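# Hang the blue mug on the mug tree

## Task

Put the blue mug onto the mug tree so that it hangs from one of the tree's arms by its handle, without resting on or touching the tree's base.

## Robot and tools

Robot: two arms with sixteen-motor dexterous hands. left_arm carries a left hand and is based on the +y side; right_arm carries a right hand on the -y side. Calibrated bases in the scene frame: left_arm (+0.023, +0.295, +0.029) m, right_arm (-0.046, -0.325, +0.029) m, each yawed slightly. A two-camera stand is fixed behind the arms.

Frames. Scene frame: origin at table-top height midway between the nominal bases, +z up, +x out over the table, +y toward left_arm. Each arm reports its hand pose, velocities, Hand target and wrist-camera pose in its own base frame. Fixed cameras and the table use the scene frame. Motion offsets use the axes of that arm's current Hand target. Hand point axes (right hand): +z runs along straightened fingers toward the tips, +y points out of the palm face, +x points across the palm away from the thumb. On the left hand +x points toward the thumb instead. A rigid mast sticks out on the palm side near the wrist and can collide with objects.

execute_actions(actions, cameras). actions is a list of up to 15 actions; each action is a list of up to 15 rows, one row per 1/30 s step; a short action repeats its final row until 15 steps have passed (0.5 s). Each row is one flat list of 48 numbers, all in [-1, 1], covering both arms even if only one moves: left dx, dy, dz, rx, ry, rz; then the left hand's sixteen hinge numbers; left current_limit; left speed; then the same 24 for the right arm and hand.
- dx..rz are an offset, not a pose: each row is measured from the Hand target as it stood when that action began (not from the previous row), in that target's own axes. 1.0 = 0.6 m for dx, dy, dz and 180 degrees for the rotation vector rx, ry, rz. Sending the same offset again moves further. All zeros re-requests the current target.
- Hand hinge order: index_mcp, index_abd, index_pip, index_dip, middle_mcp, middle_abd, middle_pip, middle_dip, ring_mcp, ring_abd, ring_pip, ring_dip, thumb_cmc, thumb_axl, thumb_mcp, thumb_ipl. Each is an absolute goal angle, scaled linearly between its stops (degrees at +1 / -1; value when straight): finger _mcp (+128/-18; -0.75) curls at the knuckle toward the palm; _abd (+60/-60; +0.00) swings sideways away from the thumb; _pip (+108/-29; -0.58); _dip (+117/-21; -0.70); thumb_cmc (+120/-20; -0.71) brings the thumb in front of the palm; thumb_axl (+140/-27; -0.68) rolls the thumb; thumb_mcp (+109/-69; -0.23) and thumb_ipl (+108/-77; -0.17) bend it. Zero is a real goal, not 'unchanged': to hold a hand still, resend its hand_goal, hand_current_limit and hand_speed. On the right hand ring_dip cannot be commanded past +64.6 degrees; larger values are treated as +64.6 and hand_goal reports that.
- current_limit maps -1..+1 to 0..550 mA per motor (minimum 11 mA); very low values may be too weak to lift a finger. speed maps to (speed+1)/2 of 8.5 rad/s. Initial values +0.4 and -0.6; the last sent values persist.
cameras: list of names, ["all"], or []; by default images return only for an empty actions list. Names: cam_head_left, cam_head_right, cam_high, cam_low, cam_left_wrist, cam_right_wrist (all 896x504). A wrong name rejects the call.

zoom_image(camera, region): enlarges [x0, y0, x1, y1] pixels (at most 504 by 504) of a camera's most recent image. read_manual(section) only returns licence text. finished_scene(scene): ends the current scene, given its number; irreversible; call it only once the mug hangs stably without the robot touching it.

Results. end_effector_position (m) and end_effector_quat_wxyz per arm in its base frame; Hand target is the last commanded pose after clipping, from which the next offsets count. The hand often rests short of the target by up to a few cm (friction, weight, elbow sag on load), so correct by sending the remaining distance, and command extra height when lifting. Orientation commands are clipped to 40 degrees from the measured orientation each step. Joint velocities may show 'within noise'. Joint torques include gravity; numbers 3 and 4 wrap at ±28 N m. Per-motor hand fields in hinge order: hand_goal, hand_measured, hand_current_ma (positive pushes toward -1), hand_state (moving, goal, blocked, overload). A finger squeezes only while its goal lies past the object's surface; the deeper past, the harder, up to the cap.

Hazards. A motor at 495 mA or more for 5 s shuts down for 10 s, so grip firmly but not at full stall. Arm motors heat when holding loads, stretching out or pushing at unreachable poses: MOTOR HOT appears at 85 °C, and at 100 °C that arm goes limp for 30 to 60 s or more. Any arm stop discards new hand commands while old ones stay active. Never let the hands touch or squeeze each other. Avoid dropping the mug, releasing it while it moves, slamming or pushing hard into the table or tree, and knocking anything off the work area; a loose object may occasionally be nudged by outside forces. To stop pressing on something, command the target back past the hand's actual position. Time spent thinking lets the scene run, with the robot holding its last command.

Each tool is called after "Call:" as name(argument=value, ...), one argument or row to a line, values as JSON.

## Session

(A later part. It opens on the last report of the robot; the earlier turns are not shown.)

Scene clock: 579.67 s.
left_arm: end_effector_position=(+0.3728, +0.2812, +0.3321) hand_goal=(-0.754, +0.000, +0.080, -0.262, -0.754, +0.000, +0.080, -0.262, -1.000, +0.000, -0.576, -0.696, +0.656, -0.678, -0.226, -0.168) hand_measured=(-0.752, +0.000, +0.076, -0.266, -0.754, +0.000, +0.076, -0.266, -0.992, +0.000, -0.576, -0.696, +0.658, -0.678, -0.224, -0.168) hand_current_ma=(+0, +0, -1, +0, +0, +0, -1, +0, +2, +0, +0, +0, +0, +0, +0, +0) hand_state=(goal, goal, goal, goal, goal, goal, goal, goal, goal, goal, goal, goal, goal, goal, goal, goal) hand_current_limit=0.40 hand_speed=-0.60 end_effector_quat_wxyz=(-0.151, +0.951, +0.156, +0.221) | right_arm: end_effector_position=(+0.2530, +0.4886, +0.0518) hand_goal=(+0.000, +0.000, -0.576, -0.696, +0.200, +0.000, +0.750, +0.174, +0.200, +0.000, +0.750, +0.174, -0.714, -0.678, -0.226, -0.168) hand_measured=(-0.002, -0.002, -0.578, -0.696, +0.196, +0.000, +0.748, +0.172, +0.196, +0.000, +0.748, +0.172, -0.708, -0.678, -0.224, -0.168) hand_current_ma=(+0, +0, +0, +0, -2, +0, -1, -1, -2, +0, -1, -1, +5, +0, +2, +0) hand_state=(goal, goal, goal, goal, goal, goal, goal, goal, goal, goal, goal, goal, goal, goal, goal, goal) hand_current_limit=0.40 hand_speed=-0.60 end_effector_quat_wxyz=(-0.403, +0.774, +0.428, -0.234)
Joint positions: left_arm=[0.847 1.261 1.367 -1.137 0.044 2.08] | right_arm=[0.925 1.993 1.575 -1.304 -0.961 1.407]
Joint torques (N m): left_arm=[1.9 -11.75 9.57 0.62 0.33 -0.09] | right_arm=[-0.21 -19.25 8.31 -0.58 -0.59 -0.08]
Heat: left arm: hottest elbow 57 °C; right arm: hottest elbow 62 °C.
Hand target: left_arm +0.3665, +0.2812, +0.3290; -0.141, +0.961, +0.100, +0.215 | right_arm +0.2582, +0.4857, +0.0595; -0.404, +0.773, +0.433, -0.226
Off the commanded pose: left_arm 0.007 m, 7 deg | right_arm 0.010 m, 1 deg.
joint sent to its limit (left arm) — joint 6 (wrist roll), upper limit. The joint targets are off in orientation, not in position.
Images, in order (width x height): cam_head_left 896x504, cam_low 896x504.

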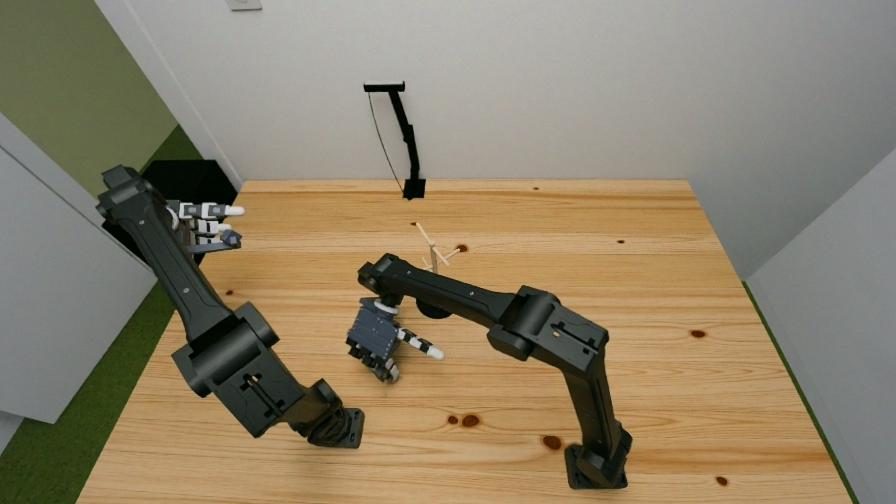

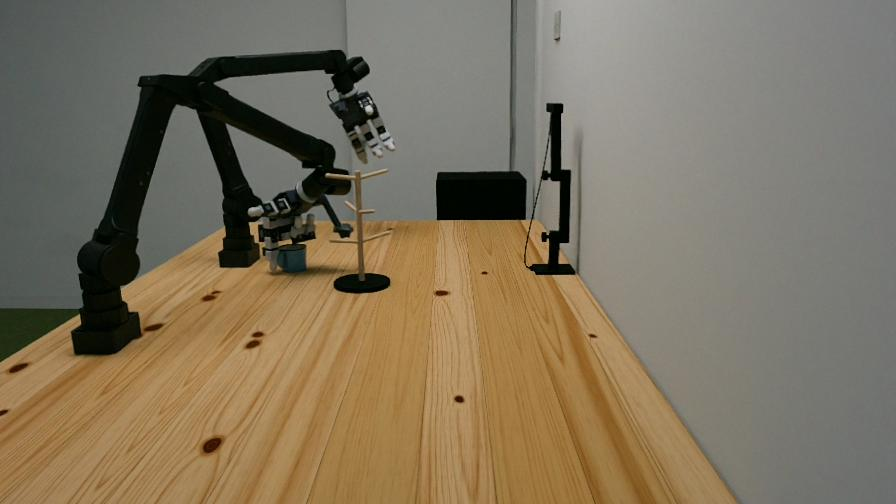

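Call:
execute_actions(
  actions=[
    [[0,0,0,0,0,0,-0.753,0,0.08,-0.261,-0.753,0,0.08,-0.261,-1,0,-0.576,-0.696,0.657,-0.678,-0.225,-0.168,0.4,-0.6,-0.0007,0.0147,-0.0209,0,0,0,0,0,-0.576,-0.696,0.2,0,0.75,0.174,0.2,0,0.75,0.174,-0.714,-0.678,-0.226,-0.168,0.4,-0.6]],
    [[0,0,0,0,0,0,-0.753,0,0.08,-0.261,-0.753,0,0.08,-0.261,-1,0,-0.576,-0.696,0.657,-0.678,-0.225,-0.168,0.4,-0.6,-0.0167,-0.0165,0.0237,0,0,0,0,0,-0.576,-0.696,0.2,0,0.75,0.174,0.2,0,0.75,0.174,-0.714,-0.678,-0.226,-0.168,0.4,-0.6]],
    [[0,0,0,0,0,0,-0.753,0,0.08,-0.261,-0.753,0,0.08,-0.261,-1,0,-0.576,-0.696,0.657,-0.678,-0.225,-0.168,0.4,-0.6,0,-0.0819,-0.0574,0,0,0,0,0,-0.576,-0.696,0.2,0,0.75,0.174,0.2,0,0.75,0.174,-0.714,-0.678,-0.226,-0.168,0.4,-0.6]],
    [[0,0,0,0,0,0,-0.753,0,0.08,-0.261,-0.753,0,0.08,-0.261,-1,0,-0.576,-0.696,0.657,-0.678,-0.225,-0.168,0.4,-0.6,0,-0.0819,-0.0574,0,0,0,0,0,-0.576,-0.696,0.2,0,0.75,0.174,0.2,0,0.75,0.174,-0.714,-0.678,-0.226,-0.168,0.4,-0.6]],
    [[0,0,0,0,0,0,-0.753,0,0.08,-0.261,-0.753,0,0.08,-0.261,-1,0,-0.576,-0.696,0.657,-0.678,-0.225,-0.168,0.4,-0.6,0,-0.0819,-0.0574,0,0,0,0,0,-0.576,-0.696,0.2,0,0.75,0.174,0.2,0,0.75,0.174,-0.714,-0.678,-0.226,-0.168,0.4,-0.6]],
    [[-0.0635,0.0722,-0.0225,0.019,0.0091,0.0468,-0.753,0,0.08,-0.261,-0.753,0,0.08,-0.261,-1,0,-0.576,-0.696,0.657,-0.678,-0.225,-0.168,0.4,-0.6,-0.0747,-0.036,0.0513,0,0,0,0,0,-0.576,-0.696,0.2,0,0.75,0.174,0.2,0,0.75,0.174,-0.714,-0.678,-0.226,-0.168,0.4,-0.6]],
    [[-0.0517,0.0792,-0.0285,0.019,0.0091,0.0468,-0.753,0,0.08,-0.261,-0.753,0,0.08,-0.261,-1,0,-0.576,-0.696,0.657,-0.678,-0.225,-0.168,0.4,-0.6,-0.0747,-0.036,0.0513,0,0,0,0,0,-0.576,-0.696,0.2,0,0.75,0.174,0.2,0,0.75,0.174,-0.714,-0.678,-0.226,-0.168,0.4,-0.6]],
    [[-0.0388,0.0838,-0.0348,0.019,0.0091,0.0468,-0.753,0,0.08,-0.261,-0.753,0,0.08,-0.261,-1,0,-0.576,-0.696,0.657,-0.678,-0.225,-0.168,0.4,-0.6,-0.0866,0.0287,-0.041,0,0,0,0,0,-0.576,-0.696,0.2,0,0.75,0.174,0.2,0,0.75,0.174,-0.714,-0.678,-0.226,-0.168,0.4,-0.6]],
    [[-0.0252,0.0863,-0.0408,0.019,0.0091,0.0468,-0.753,0,0.08,-0.261,-0.753,0,0.08,-0.261,-1,0,-0.576,-0.696,0.657,-0.678,-0.225,-0.168,0.4,-0.6,-0.0866,0.0287,-0.041,0,0,0,0,0,-0.576,-0.696,0.2,0,0.75,0.174,0.2,0,0.75,0.174,-0.714,-0.678,-0.226,-0.168,0.4,-0.6]],
    [[-0.0113,0.0865,-0.0465,0.019,0.0091,0.0468,-0.753,0,0.08,-0.261,-0.753,0,0.08,-0.261,-1,0,-0.576,-0.696,0.657,-0.678,-0.225,-0.168,0.4,-0.6,-0.0866,0.0287,-0.041,0,0,0,0,0,-0.576,-0.696,0.2,0,0.75,0.174,0.2,0,0.75,0.174,-0.714,-0.678,-0.226,-0.168,0.4,-0.6]],
  ],
  cameras=["cam_head_left","cam_low","cam_high"],
)

Call:
zoom_image(
  camera="cam_head_left",
  region=[340, 210, 480, 400],
)

Call:
zoom_image(
  camera="cam_low",
  region=[240, 150, 400, 310],
)

Scene clock: 620.80 s.
left_arm: end_effector_position=(+0.2313, +0.0325, +0.2556) hand_goal=(-0.754, +0.000, +0.080, -0.262, -0.754, +0.000, +0.080, -0.262, -1.000, +0.000, -0.576, -0.696, +0.656, -0.678, -0.226, -0.168) hand_measured=(-0.748, +0.000, +0.078, -0.266, -0.748, +0.000, +0.078, -0.266, -0.992, +0.000, -0.576, -0.696, +0.658, -0.678, -0.222, -0.168) hand_current_ma=(+1, +0, +0, +0, +1, +0, +0, +0, +2, +0, +0, +0, +0, +0, +1, +0) hand_state=(goal, goal, goal, goal, goal, goal, goal, goal, goal, goal, goal, goal, goal, goal, goal, goal) hand_current_limit=0.40 hand_speed=-0.60 end_effector_quat_wxyz=(-0.382, +0.891, -0.164, +0.180) | right_arm: end_effector_position=(+0.1328, +0.2641, +0.2392) hand_goal=(+0.000, +0.000, -0.576, -0.696, +0.200, +0.000, +0.750, +0.174, +0.200, +0.000, +0.750, +0.174, -0.714, -0.678, -0.226, -0.168) hand_measured=(+0.000, +0.000, -0.578, -0.696, +0.196, +0.000, +0.748, +0.172, +0.196, +0.000, +0.748, +0.172, -0.706, -0.678, -0.224, -0.168) hand_current_ma=(+0, +0, +0, +0, -2, +0, -1, -1, -2, +0, -1, -1, +7, +0, +2, +0) hand_state=(goal, goal, goal, goal, goal, goal, goal, goal, goal, goal, goal, goal, goal, goal, goal, goal) hand_current_limit=0.40 hand_speed=-0.60 end_effector_quat_wxyz=(-0.403, +0.788, +0.421, -0.197)
Joint positions: left_arm=[-0.065 0.566 0.824 -1.267 -0.707 2.083] | right_arm=[0.816 1.195 1.134 -1.683 -0.919 1.32]
Joint torques (N m): left_arm=[-0.44 -0.21 9.4 0.64 -0.75 -0.07] | right_arm=[-0.91 -7.71 9.01 -0.51 -0.55 -0.06]
Heat: left arm: hottest elbow 57 °C; right arm: hottest elbow 59 °C.
Hand target: left_arm +0.2263, +0.0312, +0.2542; -0.353, +0.885, -0.230, +0.200 | right_arm +0.1359, +0.2602, +0.2394; -0.404, +0.773, +0.433, -0.226
Off the commanded pose: left_arm 0.005 m, 9 deg | right_arm 0.005 m, 4 deg.
joint sent to its limit (left arm) — joint 6 (wrist roll), upper limit. The joint targets are off in orientation, not in position.
joint sent to its limit (right arm) — joint 4 (wrist pitch), lower limit. The joint targets are off in orientation, not in position.
Images, in order (width x height): cam_head_left 896x504, cam_high 896x504, cam_low 896x504.

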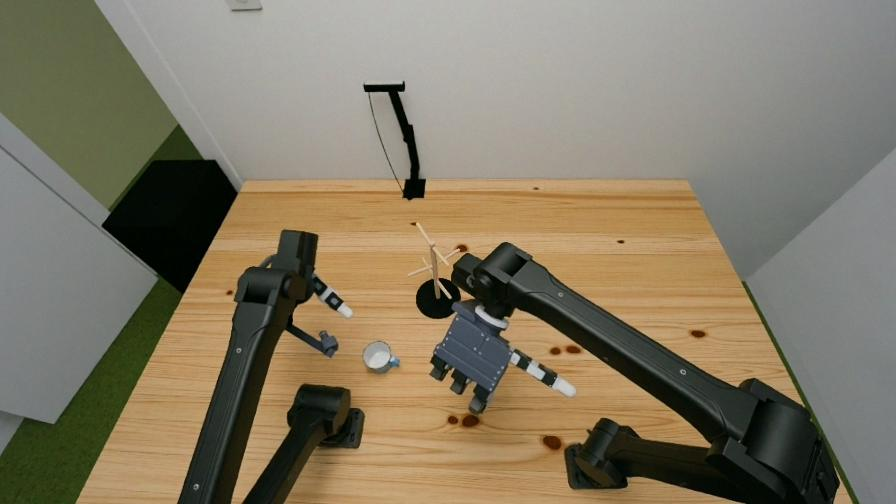

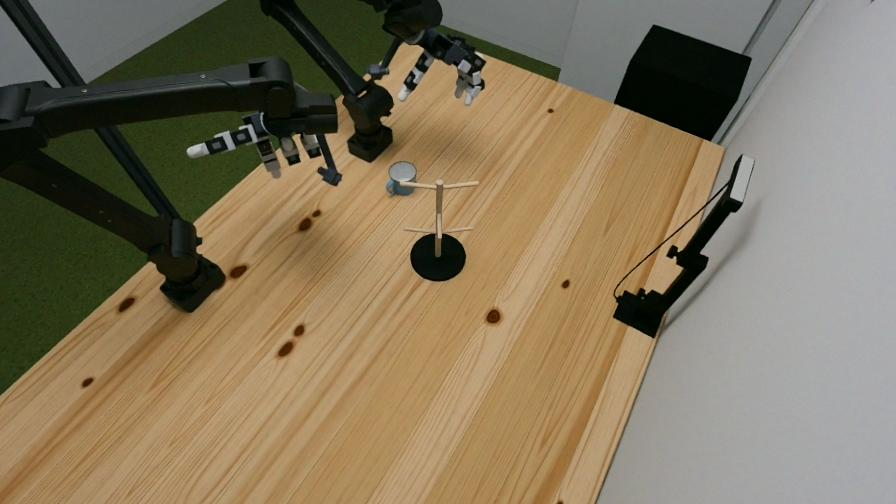

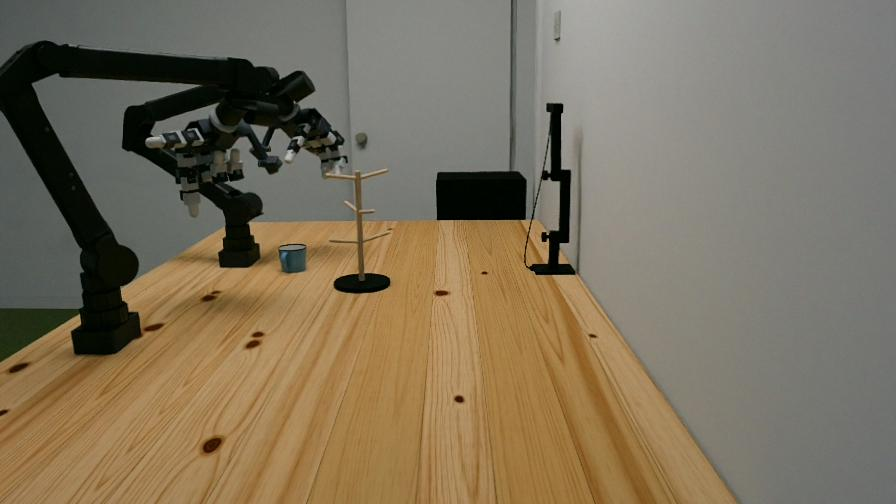

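Scaled by 2.653 from the camera's 896x504 image, which has a finer 1280x720 frame.

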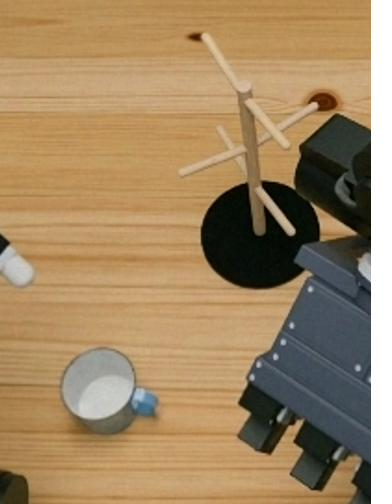

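Scaled by 3.150 from the camera's 896x504 image, which has a finer 1280x720 frame.

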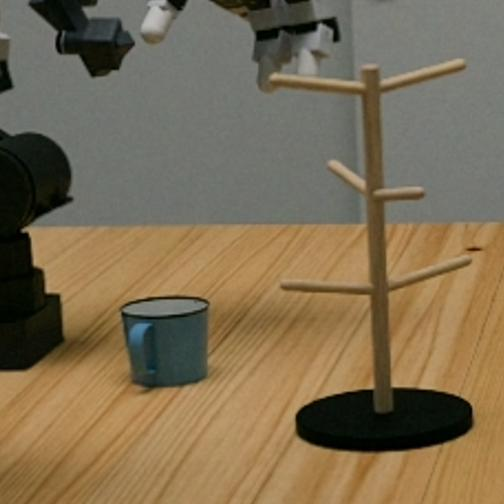

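Call:
execute_actions(
  actions=[
    [[-0.0187,-0.0628,0.015,0,0,0,-0.753,0,0.08,-0.261,-0.753,0,0.08,-0.261,-1,0,-0.576,-0.696,0.657,-0.678,-0.225,-0.168,0.4,-0.6,0.0943,0.0067,0.0312,0,0,0,0,0,-0.576,-0.696,0.2,0,0.75,0.174,0.2,0,0.75,0.174,-0.714,-0.678,-0.226,-0.168,0.4,-0.6]],
    [[-0.0187,-0.0628,0.015,0,0,0,-0.753,0,0.08,-0.261,-0.753,0,0.08,-0.261,-1,0,-0.576,-0.696,0.657,-0.678,-0.225,-0.168,0.4,-0.6,0.0943,0.0067,0.0312,0,0,0,0,0,-0.576,-0.696,0.2,0,0.75,0.174,0.2,0,0.75,0.174,-0.714,-0.678,-0.226,-0.168,0.4,-0.6]],
    [[-0.0187,-0.0628,0.015,0,0,0,-0.753,0,0.08,-0.261,-0.753,0,0.08,-0.261,-1,0,-0.576,-0.696,0.657,-0.678,-0.225,-0.168,0.4,-0.6,0.0943,0.0067,0.0312,0,0,0,0,0,-0.576,-0.696,0.2,0,0.75,0.174,0.2,0,0.75,0.174,-0.714,-0.678,-0.226,-0.168,0.4,-0.6]],
    [[0,0,0,0,0,0,-0.753,0,0.08,-0.261,-0.753,0,0.08,-0.261,-1,0,-0.576,-0.696,0.657,-0.678,-0.225,-0.168,0.4,-0.6,0.0943,0.0067,0.0312,0,0,0,0,0,-0.576,-0.696,0.2,0,0.75,0.174,0.2,0,0.75,0.174,-0.714,-0.678,-0.226,-0.168,0.4,-0.6]],
    [[0,0,0,0,0,0,-0.753,0,0.08,-0.261,-0.753,0,0.08,-0.261,-1,0,-0.576,-0.696,0.657,-0.678,-0.225,-0.168,0.4,-0.6,0.0943,0.0067,0.0312,0,0,0,0,0,-0.576,-0.696,0.2,0,0.75,0.174,0.2,0,0.75,0.174,-0.714,-0.678,-0.226,-0.168,0.4,-0.6]],
    [[0,0,0,0,0,0,-0.753,0,0.08,-0.261,-0.753,0,0.08,-0.261,-1,0,-0.576,-0.696,0.657,-0.678,-0.225,-0.168,0.4,-0.6,0,0.0703,0.0493,0,0,0,0,0,-0.576,-0.696,0.2,0,0.75,0.174,0.2,0,0.75,0.174,-0.714,-0.678,-0.226,-0.168,0.4,-0.6]],
  ],
  cameras=["cam_head_left","cam_low"],
)

Call:
zoom_image(
  camera="cam_head_left",
  region=[280, 250, 440, 410],
)

Call:
zoom_image(
  camera="cam_low",
  region=[230, 170, 350, 290],
)

Scene clock: 682.13 s.
left_arm: end_effector_position=(+0.2410, +0.1316, +0.2921) hand_goal=(-0.754, +0.000, +0.080, -0.262, -0.754, +0.000, +0.080, -0.262, -1.000, +0.000, -0.576, -0.696, +0.656, -0.678, -0.226, -0.168) hand_measured=(-0.746, +0.000, +0.078, -0.266, -0.748, +0.000, +0.078, -0.266, -0.990, +0.000, -0.576, -0.696, +0.658, -0.678, -0.222, -0.168) hand_current_ma=(+2, +0, +0, +0, +1, +0, +0, +0, +3, +0, +0, +0, +0, +0, +1, +0) hand_state=(goal, goal, goal, goal, goal, goal, goal, goal, goal, goal, goal, goal, goal, goal, goal, goal) hand_current_limit=0.40 hand_speed=-0.60 end_effector_quat_wxyz=(-0.439, +0.895, -0.014, +0.074) | right_arm: end_effector_position=(+0.2324, +0.5314, +0.1218) hand_goal=(+0.000, +0.000, -0.576, -0.696, +0.200, +0.000, +0.750, +0.174, +0.200, +0.000, +0.750, +0.174, -0.714, -0.678, -0.226, -0.168) hand_measured=(+0.000, +0.000, -0.578, -0.696, +0.196, +0.000, +0.748, +0.172, +0.196, +0.000, +0.748, +0.172, -0.706, -0.678, -0.224, -0.168) hand_current_ma=(+0, +0, +0, +0, -2, +0, -1, -1, -2, +0, -1, -1, +6, +0, +1, +0) hand_state=(goal, goal, goal, goal, goal, goal, goal, goal, goal, goal, goal, goal, goal, goal, goal, goal) hand_current_limit=0.40 hand_speed=-0.60 end_effector_quat_wxyz=(-0.405, +0.773, +0.435, -0.223)
Joint positions: left_arm=[0.259 0.742 0.978 -1.293 -0.804 2.083] | right_arm=[0.998 1.955 1.714 -1.354 -0.962 1.531]
Joint torques (N m): left_arm=[2.49 -1.38 12.98 0.49 -0.49 -0.06] | right_arm=[1.08 -17.96 9.2 0.46 -0.97 0.32]
Heat: left arm: hottest elbow 57 °C; right arm: hottest elbow 57 °C.
Hand target: left_arm +0.2428, +0.1370, +0.3106; -0.353, +0.885, -0.230, +0.200 | right_arm +0.2277, +0.5358, +0.1183; -0.404, +0.773, +0.433, -0.226
Off the commanded pose: left_arm 0.019 m, 30 deg | right_arm 0.007 m, 0 deg.
joint sent to its limit (left arm) — joint 6 (wrist roll), upper limit. The joint targets are off in orientation, not in position.
Images, in order (width x height): cam_head_left 896x504, cam_low 896x504.

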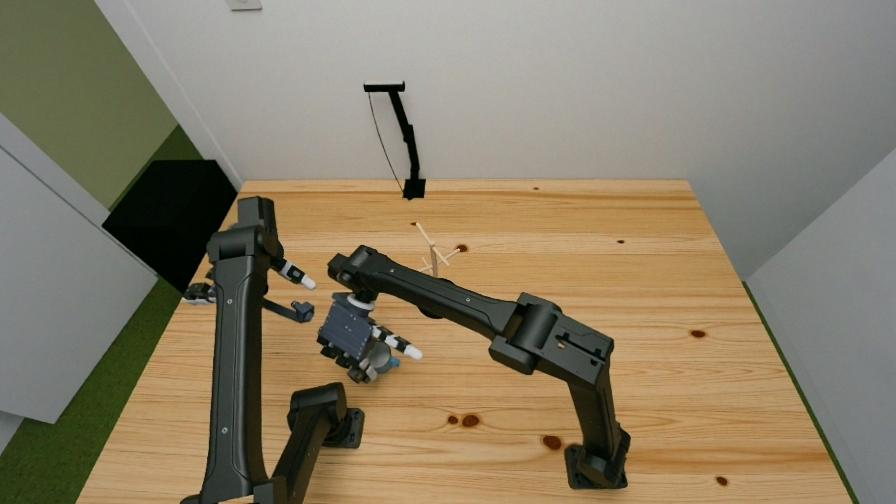

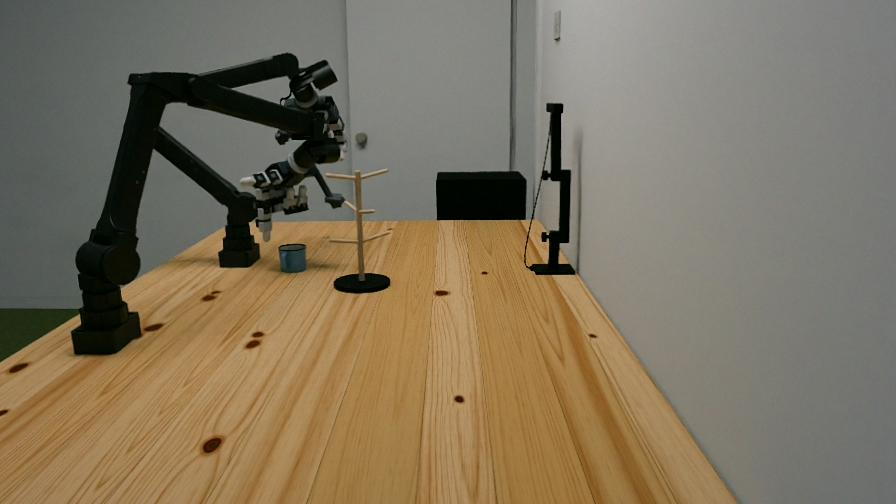

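Scaled by 3.150 from the camera's 896x504 image, which has a finer 1280x720 frame.

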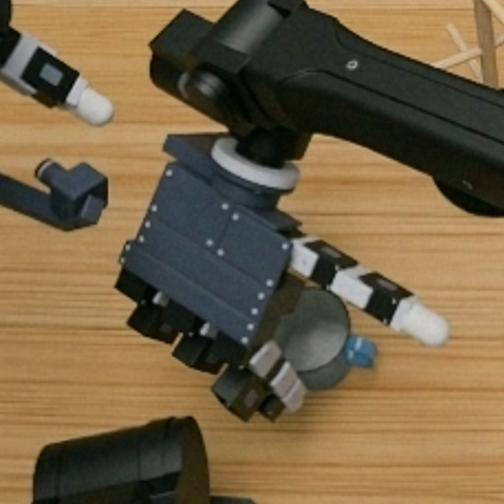

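Scaled by 4.200 from the camera's 896x504 image, which has a finer 1280x720 frame.

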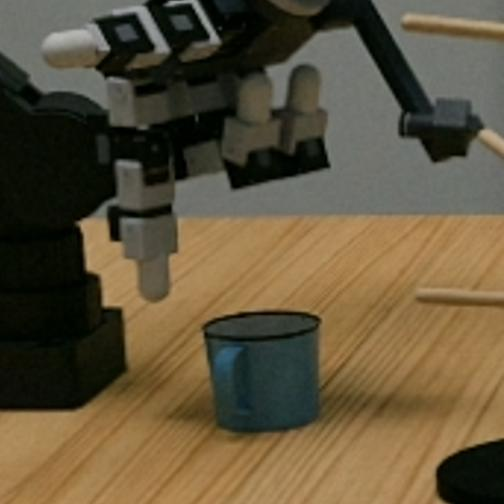

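Call:
execute_actions(
  actions=[
    [[0,0,0,0,0,0,-0.753,0,0.08,-0.261,-0.753,0,0.08,-0.261,-1,0,-0.576,-0.696,0.657,-0.678,-0.225,-0.168,0.4,-0.6,0,0.071,0.0497,0,0,0,0,0,-0.576,-0.696,0.2,0,0.75,0.174,0.2,0,0.75,0.174,-0.714,-0.678,-0.226,-0.168,0.4,-0.6]],
    [[0,0,0,0,0,0,-0.753,0,0.08,-0.261,-0.753,0,0.08,-0.261,-1,0,-0.576,-0.696,0.657,-0.678,-0.225,-0.168,0.4,-0.6,0.0167,0.0166,-0.0237,0,0,0,0,0,-0.576,-0.696,0.2,0,0.75,0.174,0.2,0,0.75,0.174,-0.714,-0.678,-0.226,-0.168,0.4,-0.6]],
    [[0,0,0,0,0,0,-0.753,0,0.08,-0.261,-0.753,0,0.08,-0.261,-1,0,-0.576,-0.696,0.657,-0.678,-0.225,-0.168,0.4,-0.6,0.0167,0.0166,-0.0237,0,0,0,0,0,-0.576,-0.696,0.2,0,0.75,0.174,0.2,0,0.75,0.174,-0.714,-0.678,-0.226,-0.168,0.4,-0.6]],
    [[0,0,0,0,0,0,-0.753,0,0.08,-0.261,-0.753,0,0.08,-0.261,-1,0,-0.576,-0.696,0.657,-0.678,-0.225,-0.168,0.4,-0.6,0.0167,0.0166,-0.0237,0,0,0,0,0,-0.576,-0.696,0.2,0,0.75,0.174,0.2,0,0.75,0.174,-0.714,-0.678,-0.226,-0.168,0.4,-0.6]],
    [[0,0,0,0,0,0,-0.753,0,0.08,-0.261,-0.753,0,0.08,-0.261,-1,0,-0.576,-0.696,0.657,-0.678,-0.225,-0.168,0.4,-0.6,0.0167,0.0166,-0.0237,0,0,0,0,0,-0.576,-0.696,0.2,0,0.75,0.174,0.2,0,0.75,0.174,-0.714,-0.678,-0.226,-0.168,0.4,-0.6]],
    [[0,0,0,0,0,0,-0.753,0,0.08,-0.261,-0.753,0,0.08,-0.261,-1,0,-0.576,-0.696,0.657,-0.678,-0.225,-0.168,0.4,-0.6,0.0167,0.0166,-0.0237,0,0,0,0,0,-0.576,-0.696,0.2,0,0.75,0.174,0.2,0,0.75,0.174,-0.714,-0.678,-0.226,-0.168,0.4,-0.6]],
  ],
  cameras=["cam_head_left","cam_low"],
)

Call:
zoom_image(
  camera="cam_head_left",
  region=[300, 220, 460, 400],
)

Call:
zoom_image(
  camera="cam_low",
  region=[250, 170, 410, 300],
)

Scene clock: 700.67 s.
left_arm: end_effector_position=(+0.2410, +0.1316, +0.2921) hand_goal=(-0.754, +0.000, +0.080, -0.262, -0.754, +0.000, +0.080, -0.262, -1.000, +0.000, -0.576, -0.696, +0.656, -0.678, -0.226, -0.168) hand_measured=(-0.746, +0.000, +0.078, -0.266, -0.748, +0.000, +0.078, -0.266, -0.990, +0.000, -0.576, -0.696, +0.658, -0.678, -0.222, -0.168) hand_current_ma=(+2, +0, +0, +0, +1, +0, +0, +0, +3, +0, +0, +0, +0, +0, +1, +0) hand_state=(goal, goal, goal, goal, goal, goal, goal, goal, goal, goal, goal, goal, goal, goal, goal, goal) hand_current_limit=0.40 hand_speed=-0.60 end_effector_quat_wxyz=(-0.439, +0.895, -0.014, +0.074) | right_arm: end_effector_position=(+0.3102, +0.5262, +0.0607) hand_goal=(+0.000, +0.000, -0.576, -0.696, +0.200, +0.000, +0.750, +0.174, +0.200, +0.000, +0.750, +0.174, -0.714, -0.678, -0.226, -0.168) hand_measured=(-0.008, +0.000, -0.578, -0.696, +0.196, +0.000, +0.748, +0.172, +0.196, +0.000, +0.748, +0.172, -0.706, -0.678, -0.224, -0.168) hand_current_ma=(-7, +0, -1, +0, -2, +0, -1, -1, -2, +0, -1, -1, +6, +0, +1, +0) hand_state=(goal, goal, goal, goal, goal, goal, goal, goal, goal, goal, goal, goal, goal, goal, goal, goal) hand_current_limit=0.40 hand_speed=-0.60 end_effector_quat_wxyz=(-0.401, +0.775, +0.424, -0.242)
Joint positions: left_arm=[0.259 0.742 0.978 -1.293 -0.804 2.083] | right_arm=[0.889 2.178 1.904 -1.522 -0.957 1.341]
Joint torques (N m): left_arm=[2.37 -1.38 12.97 0.49 -0.5 -0.06] | right_arm=[-1.26 -19.6 12.85 -0.68 -0.51 -0.08]
Heat: left arm: hottest elbow 57 °C; right arm: hottest elbow 57 °C.
Hand target: left_arm +0.2428, +0.1370, +0.3106; -0.353, +0.885, -0.230, +0.200 | right_arm +0.3279, +0.5333, +0.0659; -0.404, +0.773, +0.433, -0.226
Off the commanded pose: left_arm 0.019 m, 30 deg | right_arm 0.020 m, 2 deg.
joint sent to its limit (left arm) — joint 6 (wrist roll), upper limit. The joint targets are off in orientation, not in position.
Images, in order (width x height): cam_head_left 896x504, cam_low 896x504.

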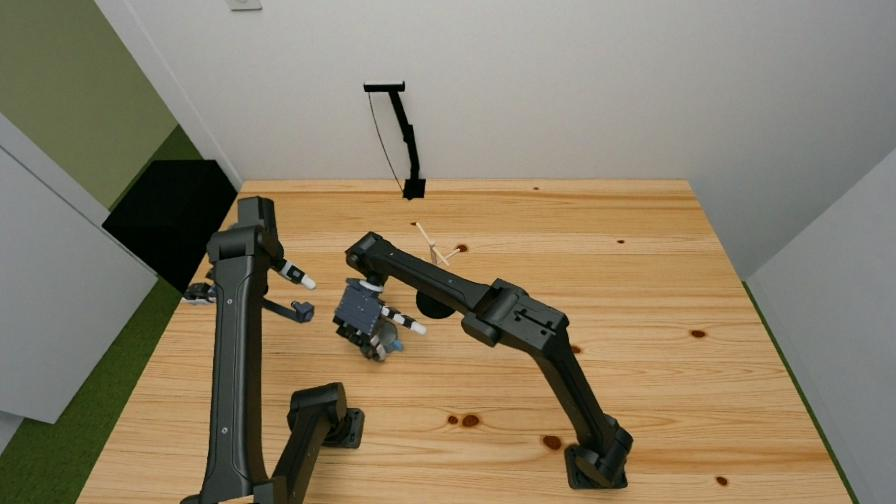

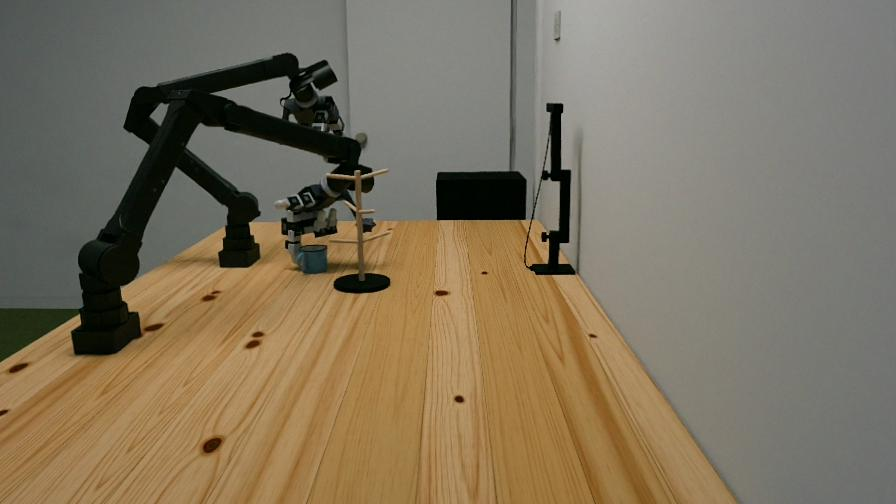

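Scaled by 2.800 from the camera's 896x504 image, which has a finer 1280x720 frame.

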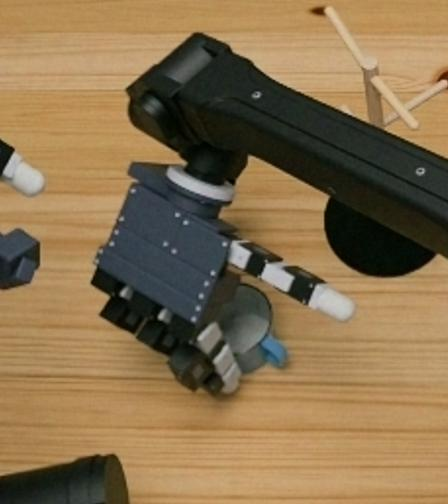

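Scaled by 3.150 from the camera's 896x504 image, which has a finer 1280x720 frame.

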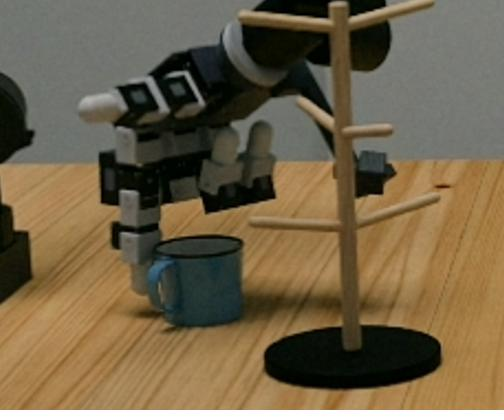

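Call:
execute_actions(
  actions=[
    [[0,0,0,0,0,0,-0.753,0,0.08,-0.261,-0.753,0,0.08,-0.261,-1,0,-0.576,-0.696,0.657,-0.678,-0.225,-0.168,0.4,-0.6,-0.0418,0.0005,-0.0008,0,0,0,0,0,-0.576,-0.696,0.2,0,0.75,0.174,0.2,0,0.75,0.174,-0.714,-0.678,-0.226,-0.168,0.4,-0.6]],
    [[0,0,0,0,0,0,-0.753,0,0.08,-0.261,-0.753,0,0.08,-0.261,-1,0,-0.576,-0.696,0.657,-0.678,-0.225,-0.168,0.4,-0.6,-0.0318,0.0105,-0.015,0,0,0,0,0,-0.576,-0.696,0.2,0,0.75,0.174,0.2,0,0.75,0.174,-0.714,-0.678,-0.226,-0.168,0.4,-0.6]],
  ],
  cameras=["cam_head_left","cam_low"],
)

Call:
zoom_image(
  camera="cam_head_left",
  region=[340, 290, 440, 390],
)

Call:
zoom_image(
  camera="cam_low",
  region=[260, 190, 360, 290],
)

Scene clock: 724.27 s.
left_arm: end_effector_position=(+0.2410, +0.1316, +0.2921) hand_goal=(-0.754, +0.000, +0.080, -0.262, -0.754, +0.000, +0.080, -0.262, -1.000, +0.000, -0.576, -0.696, +0.656, -0.678, -0.226, -0.168) hand_measured=(-0.746, +0.000, +0.078, -0.266, -0.748, +0.000, +0.078, -0.266, -0.990, +0.000, -0.576, -0.696, +0.658, -0.678, -0.222, -0.168) hand_current_ma=(+2, +0, +0, +0, +1, +0, +0, +0, +3, +0, +0, +0, +0, +0, +1, +0) hand_state=(goal, goal, goal, goal, goal, goal, goal, goal, goal, goal, goal, goal, goal, goal, goal, goal) hand_current_limit=0.40 hand_speed=-0.60 end_effector_quat_wxyz=(-0.439, +0.895, -0.014, +0.074) | right_arm: end_effector_position=(+0.3078, +0.4898, +0.0585) hand_goal=(+0.000, +0.000, -0.576, -0.696, +0.200, +0.000, +0.750, +0.174, +0.200, +0.000, +0.750, +0.174, -0.714, -0.678, -0.226, -0.168) hand_measured=(+0.000, +0.000, -0.578, -0.696, +0.196, +0.000, +0.748, +0.172, +0.196, +0.000, +0.748, +0.172, -0.706, -0.678, -0.224, -0.168) hand_current_ma=(+0, +0, -1, +0, -2, +0, -1, -1, -2, +0, -1, -1, +6, +0, +1, +0) hand_state=(goal, goal, goal, goal, goal, goal, goal, goal, goal, goal, goal, goal, goal, goal, goal, goal) hand_current_limit=0.40 hand_speed=-0.60 end_effector_quat_wxyz=(-0.401, +0.776, +0.424, -0.241)
Joint positions: left_arm=[0.259 0.742 0.978 -1.293 -0.804 2.083] | right_arm=[0.855 2.106 1.774 -1.504 -0.948 1.289]
Joint torques (N m): left_arm=[2.49 -1.38 12.98 0.49 -0.49 -0.06] | right_arm=[-0.5 -21.01 8.28 -0.12 -0.57 -0.09]
Heat: left arm: hottest elbow 59 °C; right arm: hottest elbow 57 °C.
Hand target: left_arm +0.2428, +0.1370, +0.3106; -0.353, +0.885, -0.230, +0.200 | right_arm +0.3146, +0.4897, +0.0659; -0.404, +0.773, +0.433, -0.226
Off the commanded pose: left_arm 0.019 m, 30 deg | right_arm 0.010 m, 2 deg.
joint sent to its limit (left arm) — joint 6 (wrist roll), upper limit. The joint targets are off in orientation, not in position.
Images, in order (width x height): cam_head_left 896x504, cam_low 896x504.

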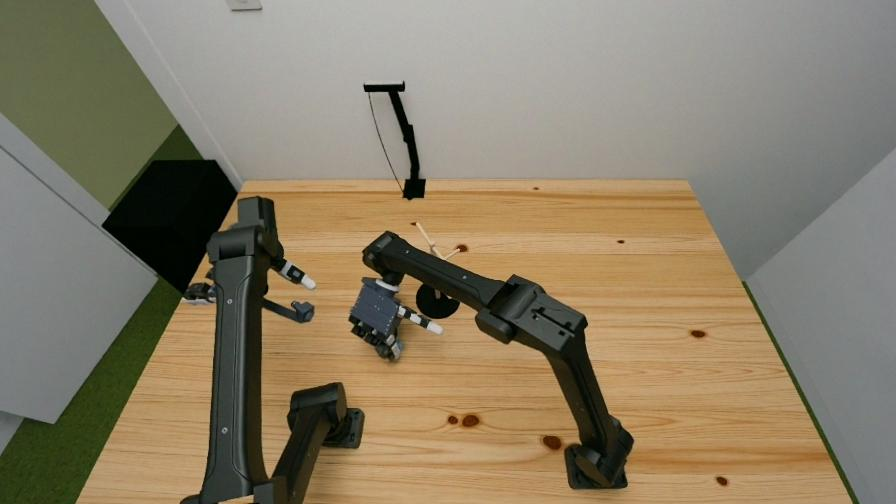

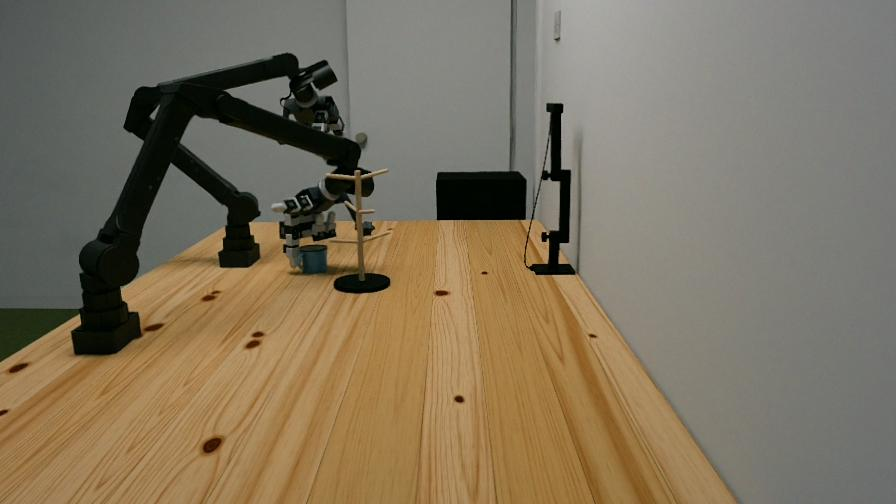

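Scaled by 5.040 from the camera's 896x504 image, which has a finer 1280x720 frame.

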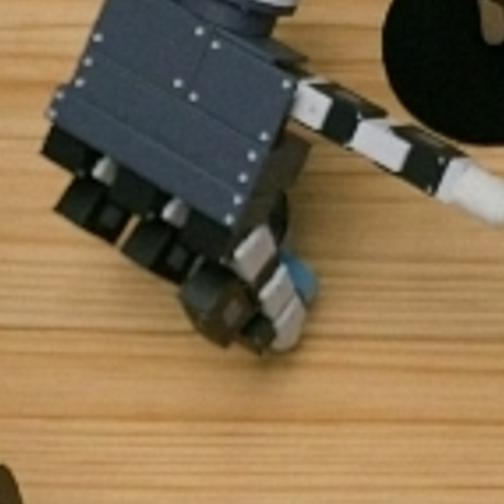

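Scaled by 5.040 from the camera's 896x504 image, which has a finer 1280x720 frame.

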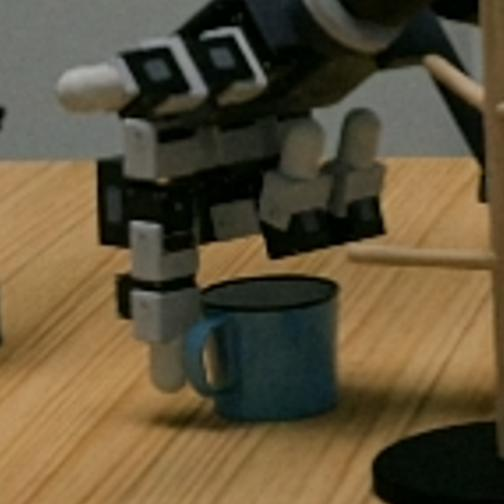

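Call:
execute_actions(
  actions=[],
  cameras=["cam_head_left", "cam_low"],
)

Call:
zoom_image(
  camera="cam_head_left",
  region=[280, 180, 480, 320],
)

Scene clock: 753.60 s.
left_arm: end_effector_position=(+0.2410, +0.1316, +0.2921) hand_goal=(-0.754, +0.000, +0.080, -0.262, -0.754, +0.000, +0.080, -0.262, -1.000, +0.000, -0.576, -0.696, +0.656, -0.678, -0.226, -0.168) hand_measured=(-0.746, +0.000, +0.078, -0.266, -0.748, +0.000, +0.078, -0.266, -0.990, +0.000, -0.576, -0.696, +0.658, -0.678, -0.222, -0.168) hand_current_ma=(+2, +0, +0, +0, +1, +0, +0, +0, +3, +0, +0, +0, +0, +0, +1, +0) hand_state=(goal, goal, goal, goal, goal, goal, goal, goal, goal, goal, goal, goal, goal, goal, goal, goal) hand_current_limit=0.40 hand_speed=-0.60 end_effector_quat_wxyz=(-0.439, +0.895, -0.014, +0.074) | right_arm: end_effector_position=(+0.3079, +0.4898, +0.0585) hand_goal=(+0.000, +0.000, -0.576, -0.696, +0.200, +0.000, +0.750, +0.174, +0.200, +0.000, +0.750, +0.174, -0.714, -0.678, -0.226, -0.168) hand_measured=(+0.000, +0.000, -0.578, -0.696, +0.196, +0.000, +0.748, +0.172, +0.196, +0.000, +0.748, +0.172, -0.706, -0.678, -0.224, -0.168) hand_current_ma=(+0, +0, -1, +0, -2, +0, -1, -1, -2, +0, -1, -1, +6, +0, +1, +0) hand_state=(goal, goal, goal, goal, goal, goal, goal, goal, goal, goal, goal, goal, goal, goal, goal, goal) hand_current_limit=0.40 hand_speed=-0.60 end_effector_quat_wxyz=(-0.401, +0.776, +0.424, -0.241)
Joint positions: left_arm=[0.259 0.742 0.978 -1.293 -0.804 2.083] | right_arm=[0.855 2.106 1.774 -1.504 -0.948 1.289]
Joint velocities: within noise
Joint torques (N m): left_arm=[2.37 -1.32 12.97 0.49 -0.49 -0.06] | right_arm=[0.03 -20.78 8.17 -0.17 -0.58 -0.07]
Heat: left arm: hottest elbow 60 °C; right arm: hottest elbow 56 °C.
Hand target: left_arm +0.2428, +0.1370, +0.3106; -0.353, +0.885, -0.230, +0.200 | right_arm +0.3146, +0.4897, +0.0659; -0.404, +0.773, +0.433, -0.226
Off the commanded pose: left_arm 0.019 m, 30 deg | right_arm 0.010 m, 2 deg.
Images, in order (width x height): cam_head_left 896x504, cam_low 896x504.

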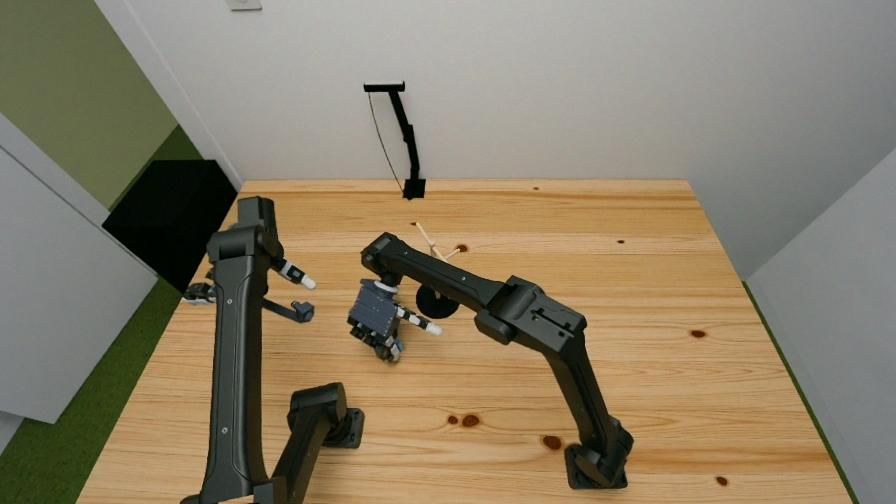

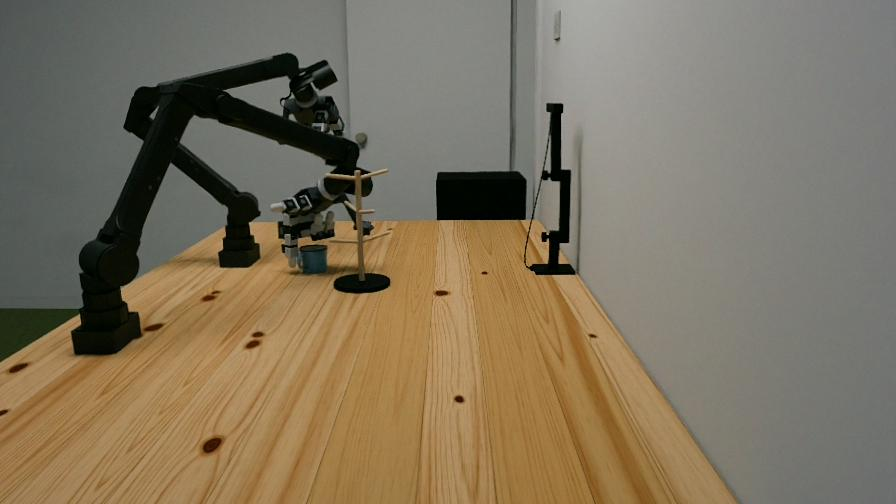

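Scaled by 2.520 from the camera's 896x504 image, which has a finer 1280x720 frame.

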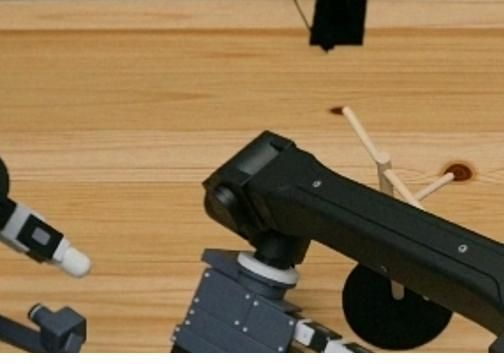

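Call:
execute_actions(
  actions=[
    [[0,0,0,0,0,0,-0.753,0,0.08,-0.261,-0.753,0,0.08,-0.261,-1,0,-0.576,-0.696,0.657,-0.678,-0.225,-0.168,0.4,-0.6,-0.0034,0.0177,-0.0253,0,0,0,0,0,-0.576,-0.696,0.2,0,0.75,0.174,0.2,0,0.75,0.174,-0.714,-0.678,-0.226,-0.168,0.4,-0.6]],
    [[0,0,0,0,0,0,-0.753,0,0.08,-0.261,-0.753,0,0.08,-0.261,-1,0,-0.576,-0.696,0.657,-0.678,-0.225,-0.168,0.4,-0.6,-0.004,0.019,-0.0271,0,0,0,0,0,-0.576,-0.696,0.2,0,0.75,0.174,0.2,0,0.75,0.174,-0.714,-0.678,-0.226,-0.168,0.4,-0.6]],
  ],
  cameras=["cam_head_left", "cam_low"],
)

Call:
zoom_image(
  camera="cam_low",
  region=[240, 160, 420, 310],
)

Scene clock: 762.70 s.
left_arm: end_effector_position=(+0.2410, +0.1316, +0.2921) hand_goal=(-0.754, +0.000, +0.080, -0.262, -0.754, +0.000, +0.080, -0.262, -1.000, +0.000, -0.576, -0.696, +0.656, -0.678, -0.226, -0.168) hand_measured=(-0.746, +0.000, +0.078, -0.266, -0.748, +0.000, +0.078, -0.266, -0.990, +0.000, -0.576, -0.696, +0.658, -0.678, -0.222, -0.168) hand_current_ma=(+2, +0, +0, +0, +1, +0, +0, +0, +3, +0, +0, +0, +0, +0, +1, +0) hand_state=(goal, goal, goal, goal, goal, goal, goal, goal, goal, goal, goal, goal, goal, goal, goal, goal) hand_current_limit=0.40 hand_speed=-0.60 end_effector_quat_wxyz=(-0.439, +0.895, -0.014, +0.074) | right_arm: end_effector_position=(+0.3309, +0.4630, +0.0599) hand_goal=(+0.000, +0.000, -0.576, -0.696, +0.200, +0.000, +0.750, +0.174, +0.200, +0.000, +0.750, +0.174, -0.714, -0.678, -0.226, -0.168) hand_measured=(-0.002, +0.000, -0.578, -0.696, +0.196, +0.000, +0.748, +0.172, +0.196, +0.000, +0.748, +0.172, -0.706, -0.678, -0.224, -0.168) hand_current_ma=(-1, +0, -1, +0, -2, +0, -1, -1, -2, +0, -1, -1, +6, +0, +1, +0) hand_state=(goal, goal, goal, goal, goal, goal, goal, goal, goal, goal, goal, goal, goal, goal, goal, goal) hand_current_limit=0.40 hand_speed=-0.60 end_effector_quat_wxyz=(-0.402, +0.774, +0.427, -0.238)
Joint positions: left_arm=[0.259 0.742 0.978 -1.293 -0.804 2.083] | right_arm=[0.797 2.106 1.774 -1.577 -0.932 1.19]
Joint torques (N m): left_arm=[2.43 -1.38 12.96 0.5 -0.49 -0.06] | right_arm=[-1.67 -18.26 11.29 -0.95 -0.55 -0.04]
Heat: left arm: hottest elbow 61 °C; right arm: hottest elbow 55 °C.
Hand target: left_arm +0.2428, +0.1370, +0.3106; -0.353, +0.885, -0.230, +0.200 | right_arm +0.3450, +0.4657, +0.0657; -0.404, +0.773, +0.433, -0.226
Off the commanded pose: left_arm 0.019 m, 30 deg | right_arm 0.015 m, 2 deg.
joint sent to its limit (left arm) — joint 6 (wrist roll), upper limit. The joint targets are off in orientation, not in position.
Images, in order (width x height): cam_head_left 896x504, cam_low 896x504.

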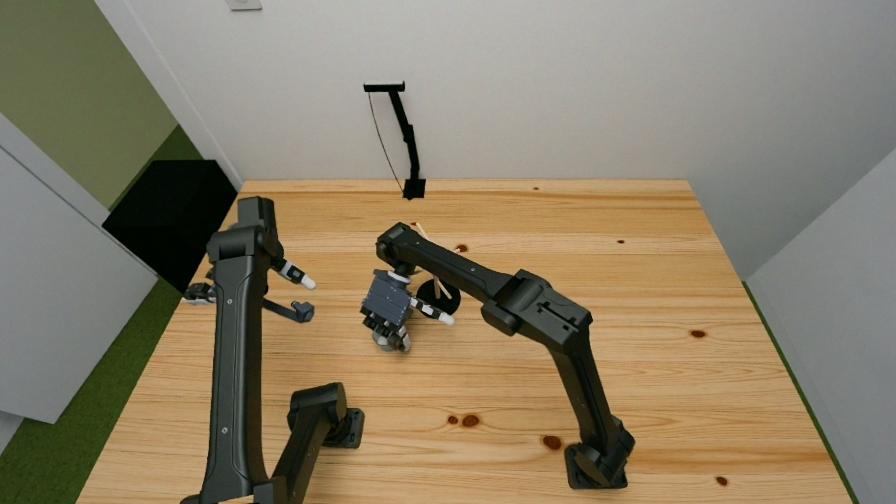

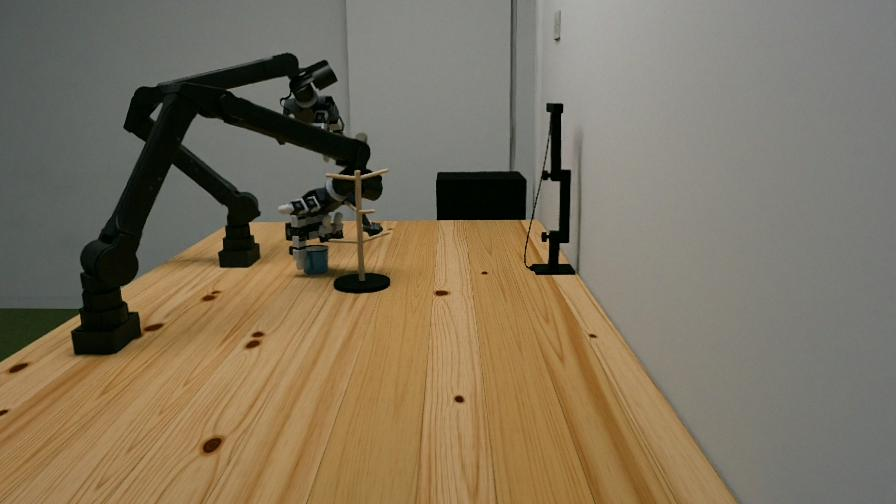

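Scaled by 2.800 from the camera's 896x504 image, which has a finer 1280x720 frame.

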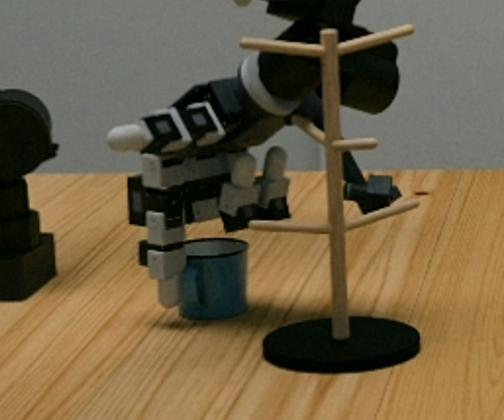

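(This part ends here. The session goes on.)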